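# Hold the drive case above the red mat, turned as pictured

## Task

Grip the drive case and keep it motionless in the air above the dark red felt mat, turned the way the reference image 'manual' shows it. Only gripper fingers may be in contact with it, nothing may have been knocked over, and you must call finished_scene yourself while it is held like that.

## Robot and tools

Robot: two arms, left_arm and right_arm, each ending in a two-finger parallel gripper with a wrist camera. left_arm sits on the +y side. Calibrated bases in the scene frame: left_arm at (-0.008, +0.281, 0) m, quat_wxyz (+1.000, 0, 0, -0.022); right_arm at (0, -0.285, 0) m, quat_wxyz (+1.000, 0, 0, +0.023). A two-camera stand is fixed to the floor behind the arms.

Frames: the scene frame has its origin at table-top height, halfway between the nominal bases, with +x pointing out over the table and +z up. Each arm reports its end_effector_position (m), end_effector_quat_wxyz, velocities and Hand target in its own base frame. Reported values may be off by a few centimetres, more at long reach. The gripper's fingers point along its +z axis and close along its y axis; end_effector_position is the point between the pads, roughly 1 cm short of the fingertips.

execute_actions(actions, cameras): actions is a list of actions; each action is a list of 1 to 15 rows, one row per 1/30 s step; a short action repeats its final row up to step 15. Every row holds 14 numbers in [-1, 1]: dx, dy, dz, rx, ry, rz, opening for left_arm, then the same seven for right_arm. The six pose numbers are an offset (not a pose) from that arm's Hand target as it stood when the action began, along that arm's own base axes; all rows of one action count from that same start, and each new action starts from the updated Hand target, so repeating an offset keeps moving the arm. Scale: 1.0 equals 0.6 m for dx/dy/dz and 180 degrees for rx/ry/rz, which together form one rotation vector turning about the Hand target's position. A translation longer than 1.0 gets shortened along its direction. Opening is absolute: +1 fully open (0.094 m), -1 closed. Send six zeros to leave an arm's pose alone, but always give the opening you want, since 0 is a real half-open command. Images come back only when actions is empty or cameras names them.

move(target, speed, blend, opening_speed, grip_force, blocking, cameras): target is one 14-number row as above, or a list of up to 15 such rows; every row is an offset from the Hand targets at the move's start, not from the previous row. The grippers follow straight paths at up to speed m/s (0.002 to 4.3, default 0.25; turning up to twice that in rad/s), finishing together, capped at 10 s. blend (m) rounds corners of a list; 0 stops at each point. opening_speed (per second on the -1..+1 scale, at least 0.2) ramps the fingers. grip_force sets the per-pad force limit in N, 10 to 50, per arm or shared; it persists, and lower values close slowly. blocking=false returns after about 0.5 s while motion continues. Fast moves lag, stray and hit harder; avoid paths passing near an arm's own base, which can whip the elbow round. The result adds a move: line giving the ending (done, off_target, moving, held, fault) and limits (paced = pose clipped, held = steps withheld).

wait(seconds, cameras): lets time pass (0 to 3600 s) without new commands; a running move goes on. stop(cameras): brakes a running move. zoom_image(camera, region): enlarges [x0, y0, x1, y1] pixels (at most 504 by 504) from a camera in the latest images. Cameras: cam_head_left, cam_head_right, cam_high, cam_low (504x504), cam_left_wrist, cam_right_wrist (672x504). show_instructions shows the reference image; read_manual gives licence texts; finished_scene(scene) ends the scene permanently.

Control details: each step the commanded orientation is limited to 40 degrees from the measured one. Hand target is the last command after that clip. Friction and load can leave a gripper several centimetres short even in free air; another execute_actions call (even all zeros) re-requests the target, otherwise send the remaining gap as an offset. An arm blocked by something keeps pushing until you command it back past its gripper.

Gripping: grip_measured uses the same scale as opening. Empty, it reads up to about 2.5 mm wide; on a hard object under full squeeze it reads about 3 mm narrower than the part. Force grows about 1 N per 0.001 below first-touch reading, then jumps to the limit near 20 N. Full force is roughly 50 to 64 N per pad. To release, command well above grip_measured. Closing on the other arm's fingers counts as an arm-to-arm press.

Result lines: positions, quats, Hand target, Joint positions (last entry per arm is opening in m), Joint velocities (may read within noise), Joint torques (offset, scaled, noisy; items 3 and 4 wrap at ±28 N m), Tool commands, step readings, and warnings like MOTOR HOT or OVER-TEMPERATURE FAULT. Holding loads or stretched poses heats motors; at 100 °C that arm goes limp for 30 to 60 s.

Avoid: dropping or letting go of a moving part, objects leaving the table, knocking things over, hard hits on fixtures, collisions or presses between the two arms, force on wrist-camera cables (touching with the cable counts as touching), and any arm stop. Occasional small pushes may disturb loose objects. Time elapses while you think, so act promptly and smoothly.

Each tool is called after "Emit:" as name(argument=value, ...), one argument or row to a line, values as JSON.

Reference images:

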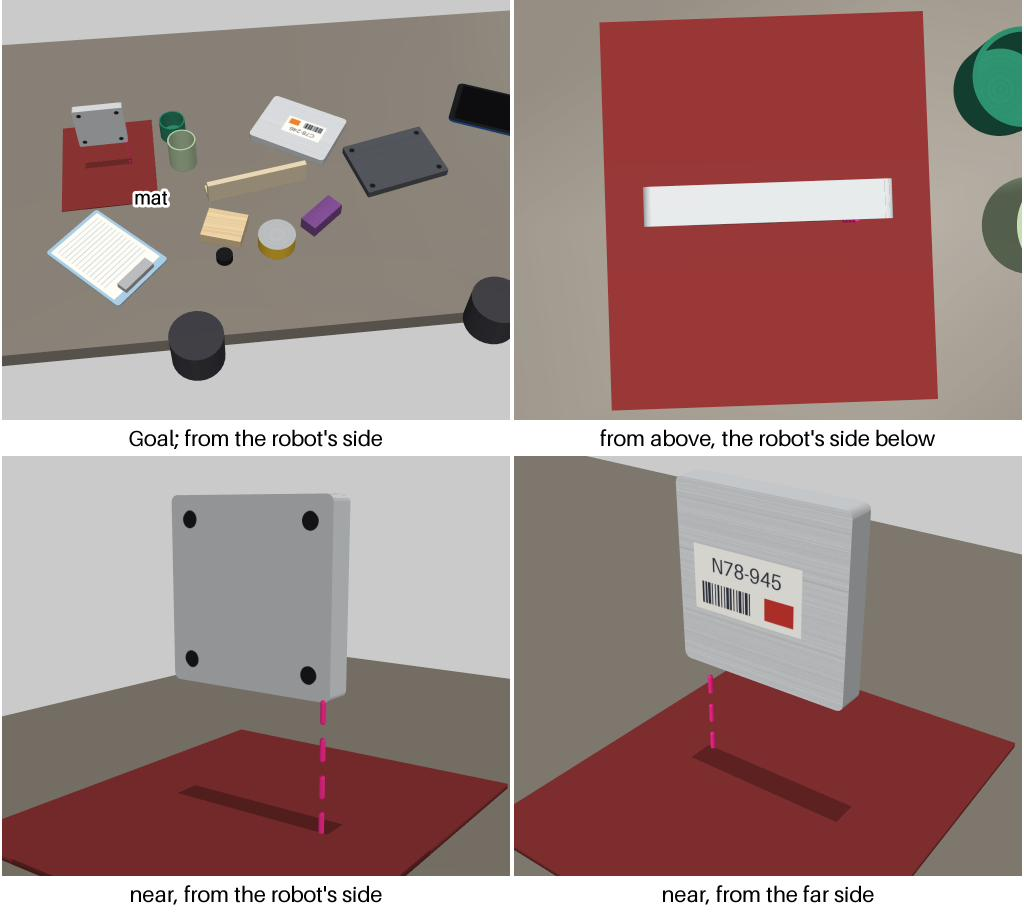

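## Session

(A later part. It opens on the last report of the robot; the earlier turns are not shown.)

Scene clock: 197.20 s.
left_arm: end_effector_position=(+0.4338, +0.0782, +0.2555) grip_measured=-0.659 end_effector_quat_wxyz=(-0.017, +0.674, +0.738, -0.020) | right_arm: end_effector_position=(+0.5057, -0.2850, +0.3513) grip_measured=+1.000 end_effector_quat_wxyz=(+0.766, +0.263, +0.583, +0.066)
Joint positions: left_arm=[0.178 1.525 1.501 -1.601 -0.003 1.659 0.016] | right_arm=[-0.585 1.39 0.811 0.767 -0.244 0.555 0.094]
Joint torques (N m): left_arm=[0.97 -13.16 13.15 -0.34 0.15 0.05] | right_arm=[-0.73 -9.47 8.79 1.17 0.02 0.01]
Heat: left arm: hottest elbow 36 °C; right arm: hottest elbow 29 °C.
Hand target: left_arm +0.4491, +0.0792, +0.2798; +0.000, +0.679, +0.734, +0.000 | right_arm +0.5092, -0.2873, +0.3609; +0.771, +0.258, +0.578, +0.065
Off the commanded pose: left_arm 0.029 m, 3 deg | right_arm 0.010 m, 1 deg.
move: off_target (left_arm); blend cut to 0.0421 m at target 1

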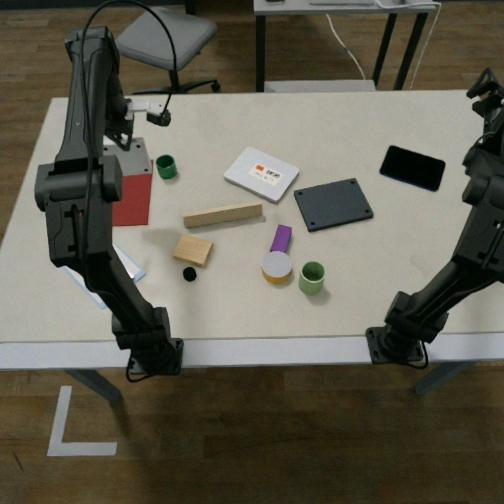

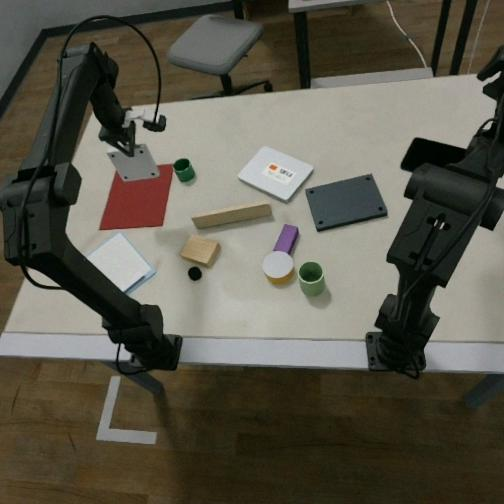

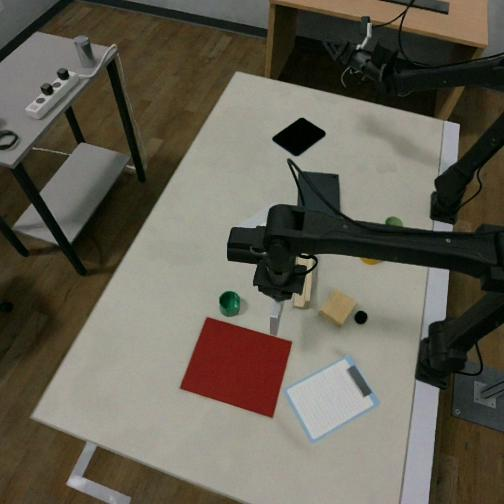

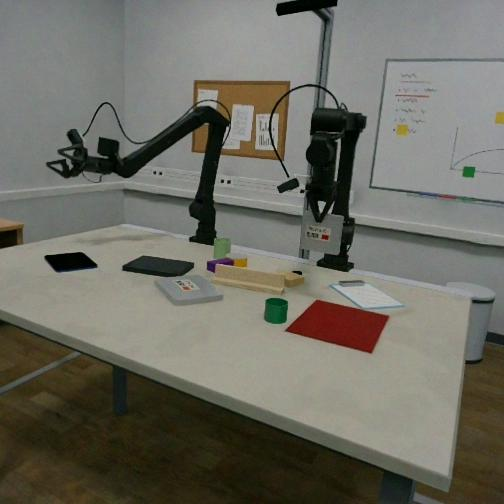

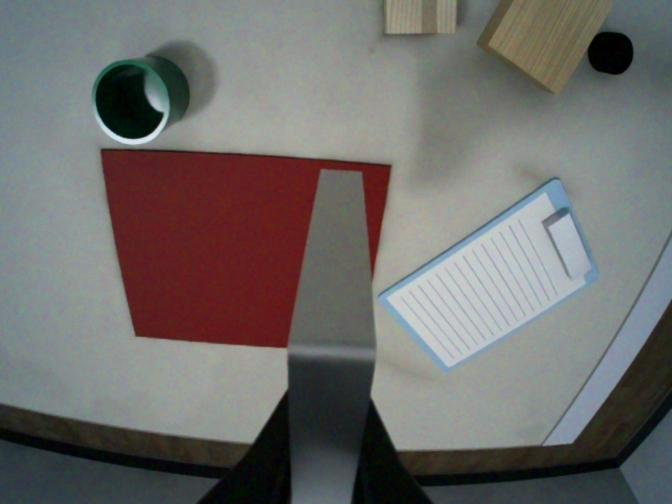

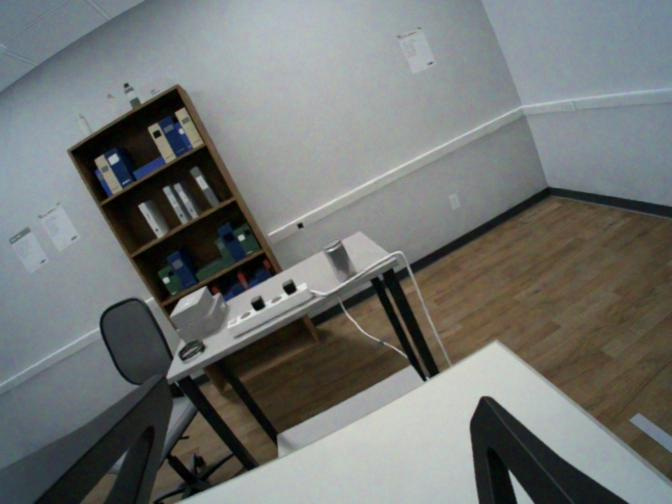

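Emit:
move(
  target=[
    [0.1,0.185,0,0,0,0,-0.8,0,0,0,0,0,0,1],
    [0.1,0.185,-0.167,0,0,0,-0.8,0,0,0,0,0,0,1],
  ],
  speed=0.18,
  blend=[0.03,0],
  cameras=["all"],
)

Scene clock: 201.27 s.
left_arm: end_effector_position=(+0.5070, +0.1867, +0.1735) grip_measured=-0.659 end_effector_quat_wxyz=(-0.006, +0.678, +0.735, -0.010) | right_arm: end_effector_position=(+0.5057, -0.2850, +0.3513) grip_measured=+1.000 end_effector_quat_wxyz=(+0.766, +0.263, +0.583, +0.066)
Joint positions: left_arm=[0.353 1.787 1.618 -1.424 -0.003 1.842 0.016] | right_arm=[-0.585 1.39 0.811 0.767 -0.244 0.555 0.094]
Joint torques (N m): left_arm=[1.38 -19.49 8.43 0.47 0.15 0.11] | right_arm=[-0.67 -9.41 8.83 1.14 0.01 0.01]
Heat: left arm: hottest elbow 36 °C; right arm: hottest elbow 29 °C.
Hand target: left_arm +0.5092, +0.1901, +0.1797; +0.000, +0.679, +0.734, +0.000 | right_arm +0.5092, -0.2873, +0.3609; +0.771, +0.258, +0.578, +0.065
Off the commanded pose: left_arm 0.007 m, 1 deg | right_arm 0.010 m, 1 deg.
move: done

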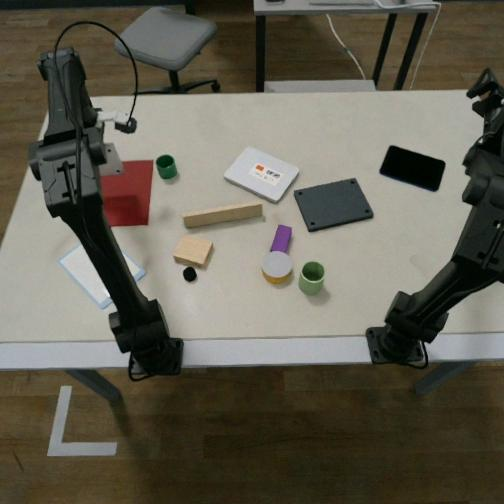

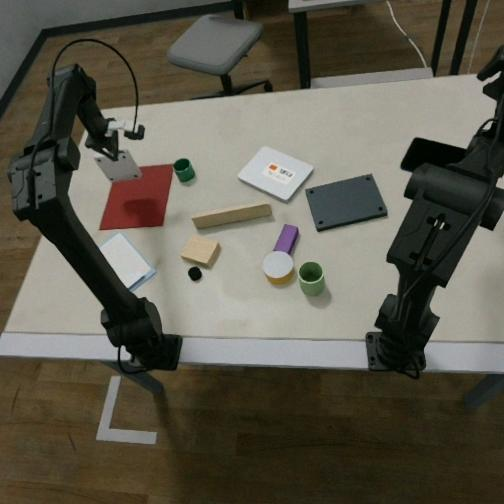

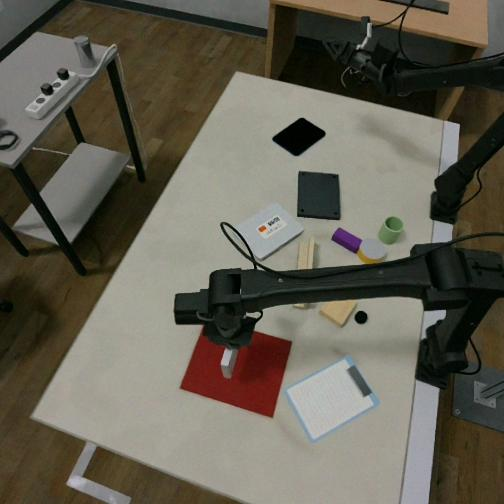

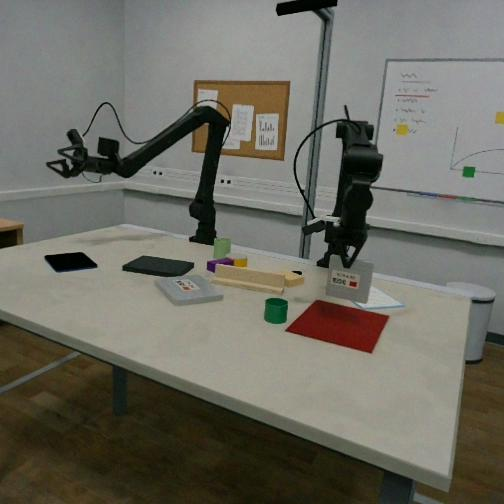

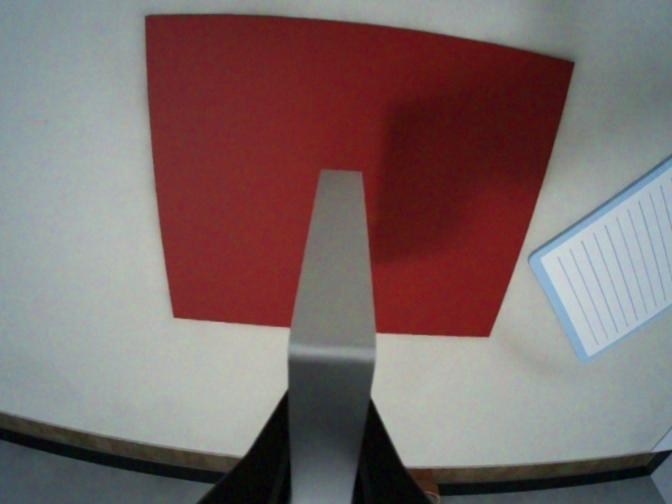

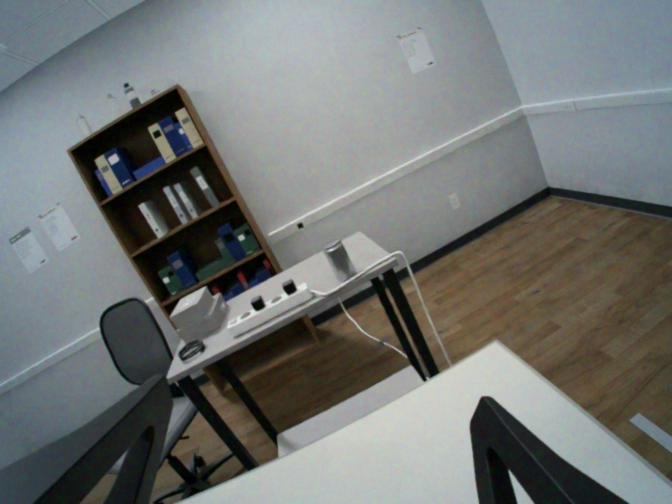

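Emit:
move(
  target=[-0.015,0.006,-0.015,0,-0.0083,0,-0.8,0,0,0,0,0,0,1],
  speed=0.08,
  cameras=["all"],
)

Scene clock: 203.43 s.
left_arm: end_effector_position=(+0.4997, +0.1878, +0.1561) grip_measured=-0.659 end_effector_quat_wxyz=(-0.001, +0.680, +0.734, -0.008) | right_arm: end_effector_position=(+0.5057, -0.2850, +0.3513) grip_measured=+1.000 end_effector_quat_wxyz=(+0.766, +0.263, +0.583, +0.066)
Joint positions: left_arm=[0.362 1.774 1.553 -1.365 0.006 1.857 0.016] | right_arm=[-0.585 1.39 0.811 0.767 -0.244 0.555 0.094]
Joint torques (N m): left_arm=[2.02 -20.31 8.32 0.57 0.15 0.1] | right_arm=[-0.73 -9.47 8.8 1.17 0.02 0.01]
Heat: left arm: hottest elbow 36 °C; right arm: hottest elbow 29 °C.
Hand target: left_arm +0.5003, +0.1937, +0.1708; +0.010, +0.679, +0.734, +0.009 | right_arm +0.5092, -0.2873, +0.3609; +0.771, +0.258, +0.578, +0.065
Off the commanded pose: left_arm 0.016 m, 2 deg | right_arm 0.010 m, 1 deg.
move: off_target (left_arm)

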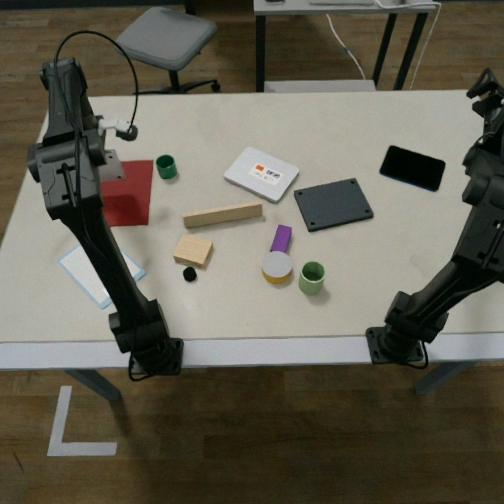

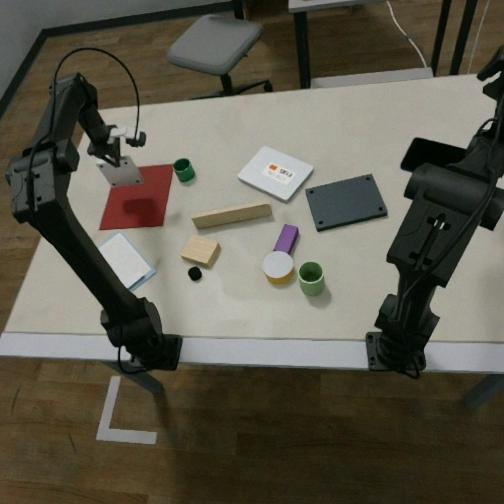

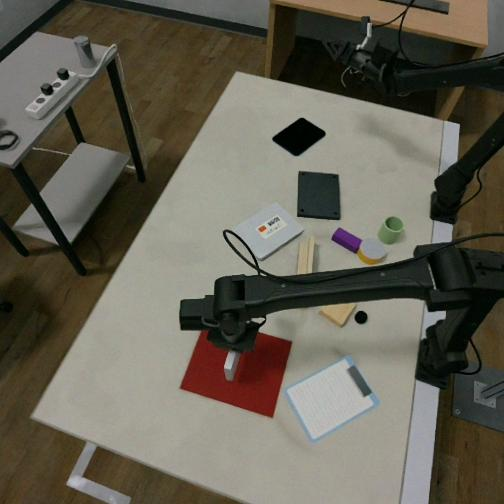

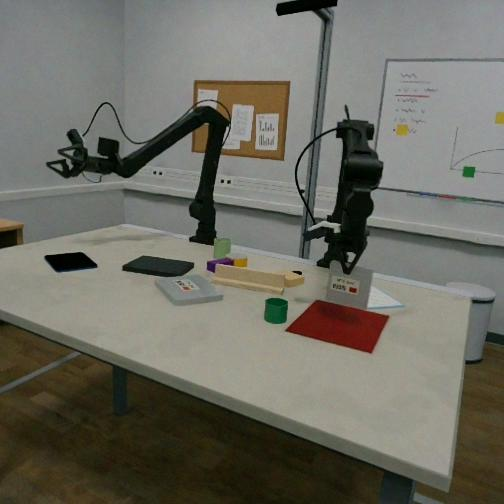

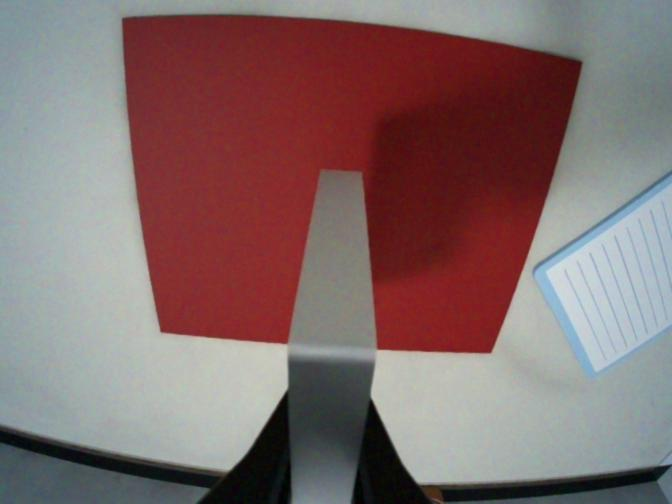

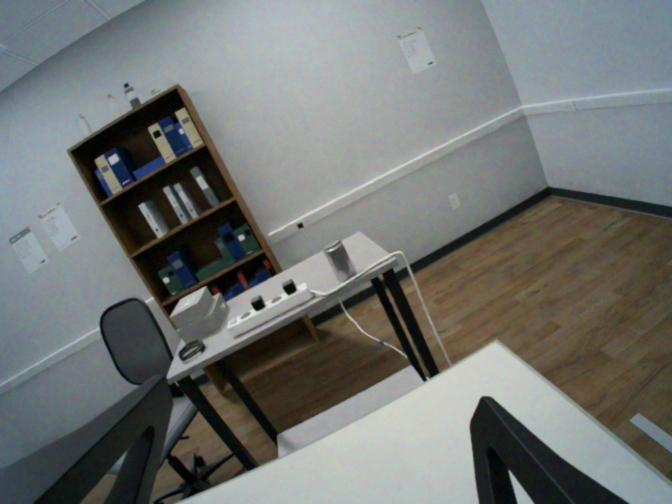

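Emit:
zoom_image(
  camera="cam_head_right",
  region=[60, 100, 220, 260],
)

Emit:
zoom_image(
  camera="cam_low",
  region=[250, 190, 430, 370],
)

Emit:
zoom_image(
  camera="cam_high",
  region=[150, 270, 330, 450],
)

Scaled by 3.150.

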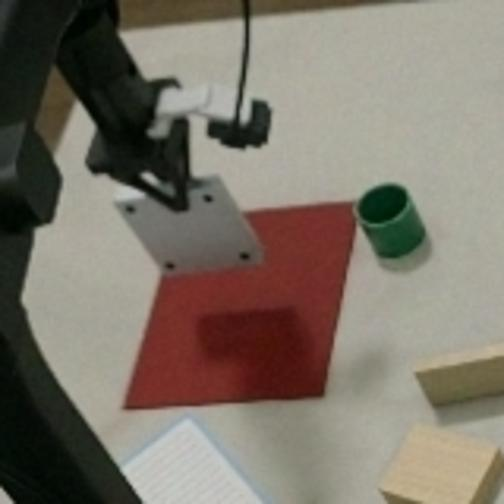

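Scaled by 2.800.

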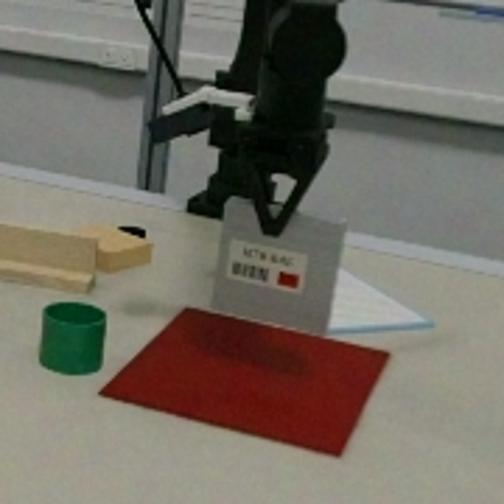

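Scaled by 2.800.

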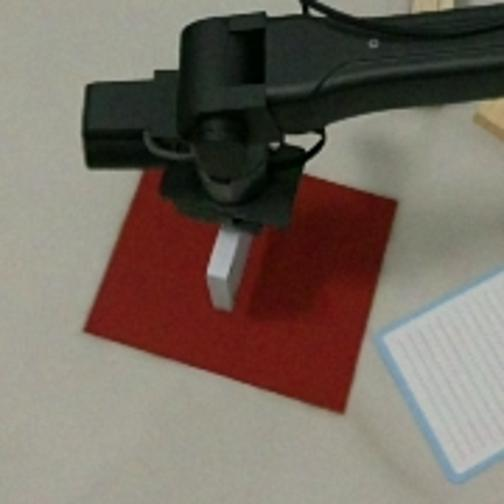

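Emit:
zoom_image(
  camera="cam_high",
  region=[205, 340, 265, 400],
)

Emit:
zoom_image(
  camera="cam_low",
  region=[310, 250, 390, 330],
)

Emit:
zoom_image(
  camera="cam_left_wrist",
  region=[100, 0, 604, 400],
)

Scaled by 8.400.

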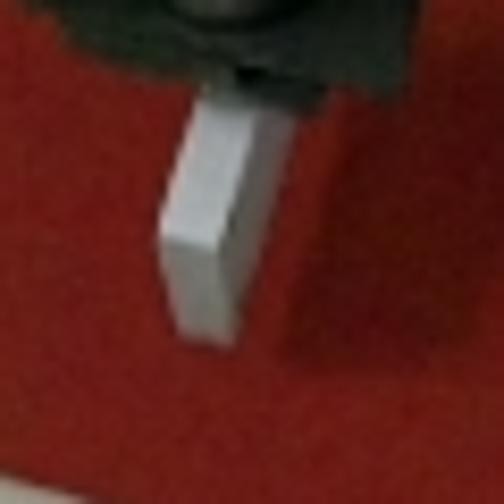

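Scaled by 6.300.

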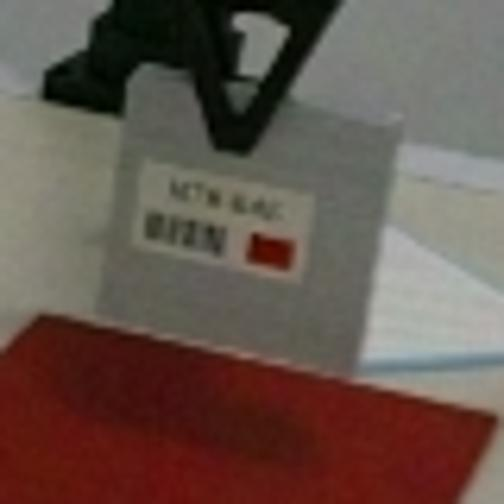

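Scaled by 1.000.

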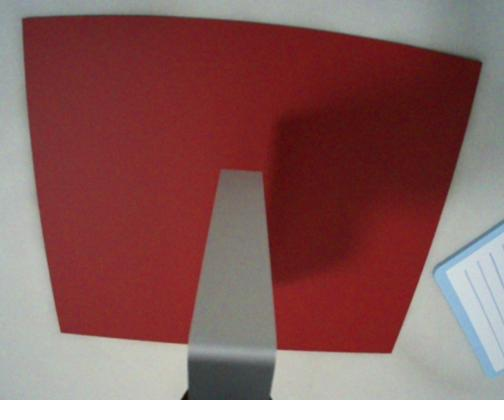

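Emit:
finished_scene(
  scene=1,
)

The scene is finished: the task was done.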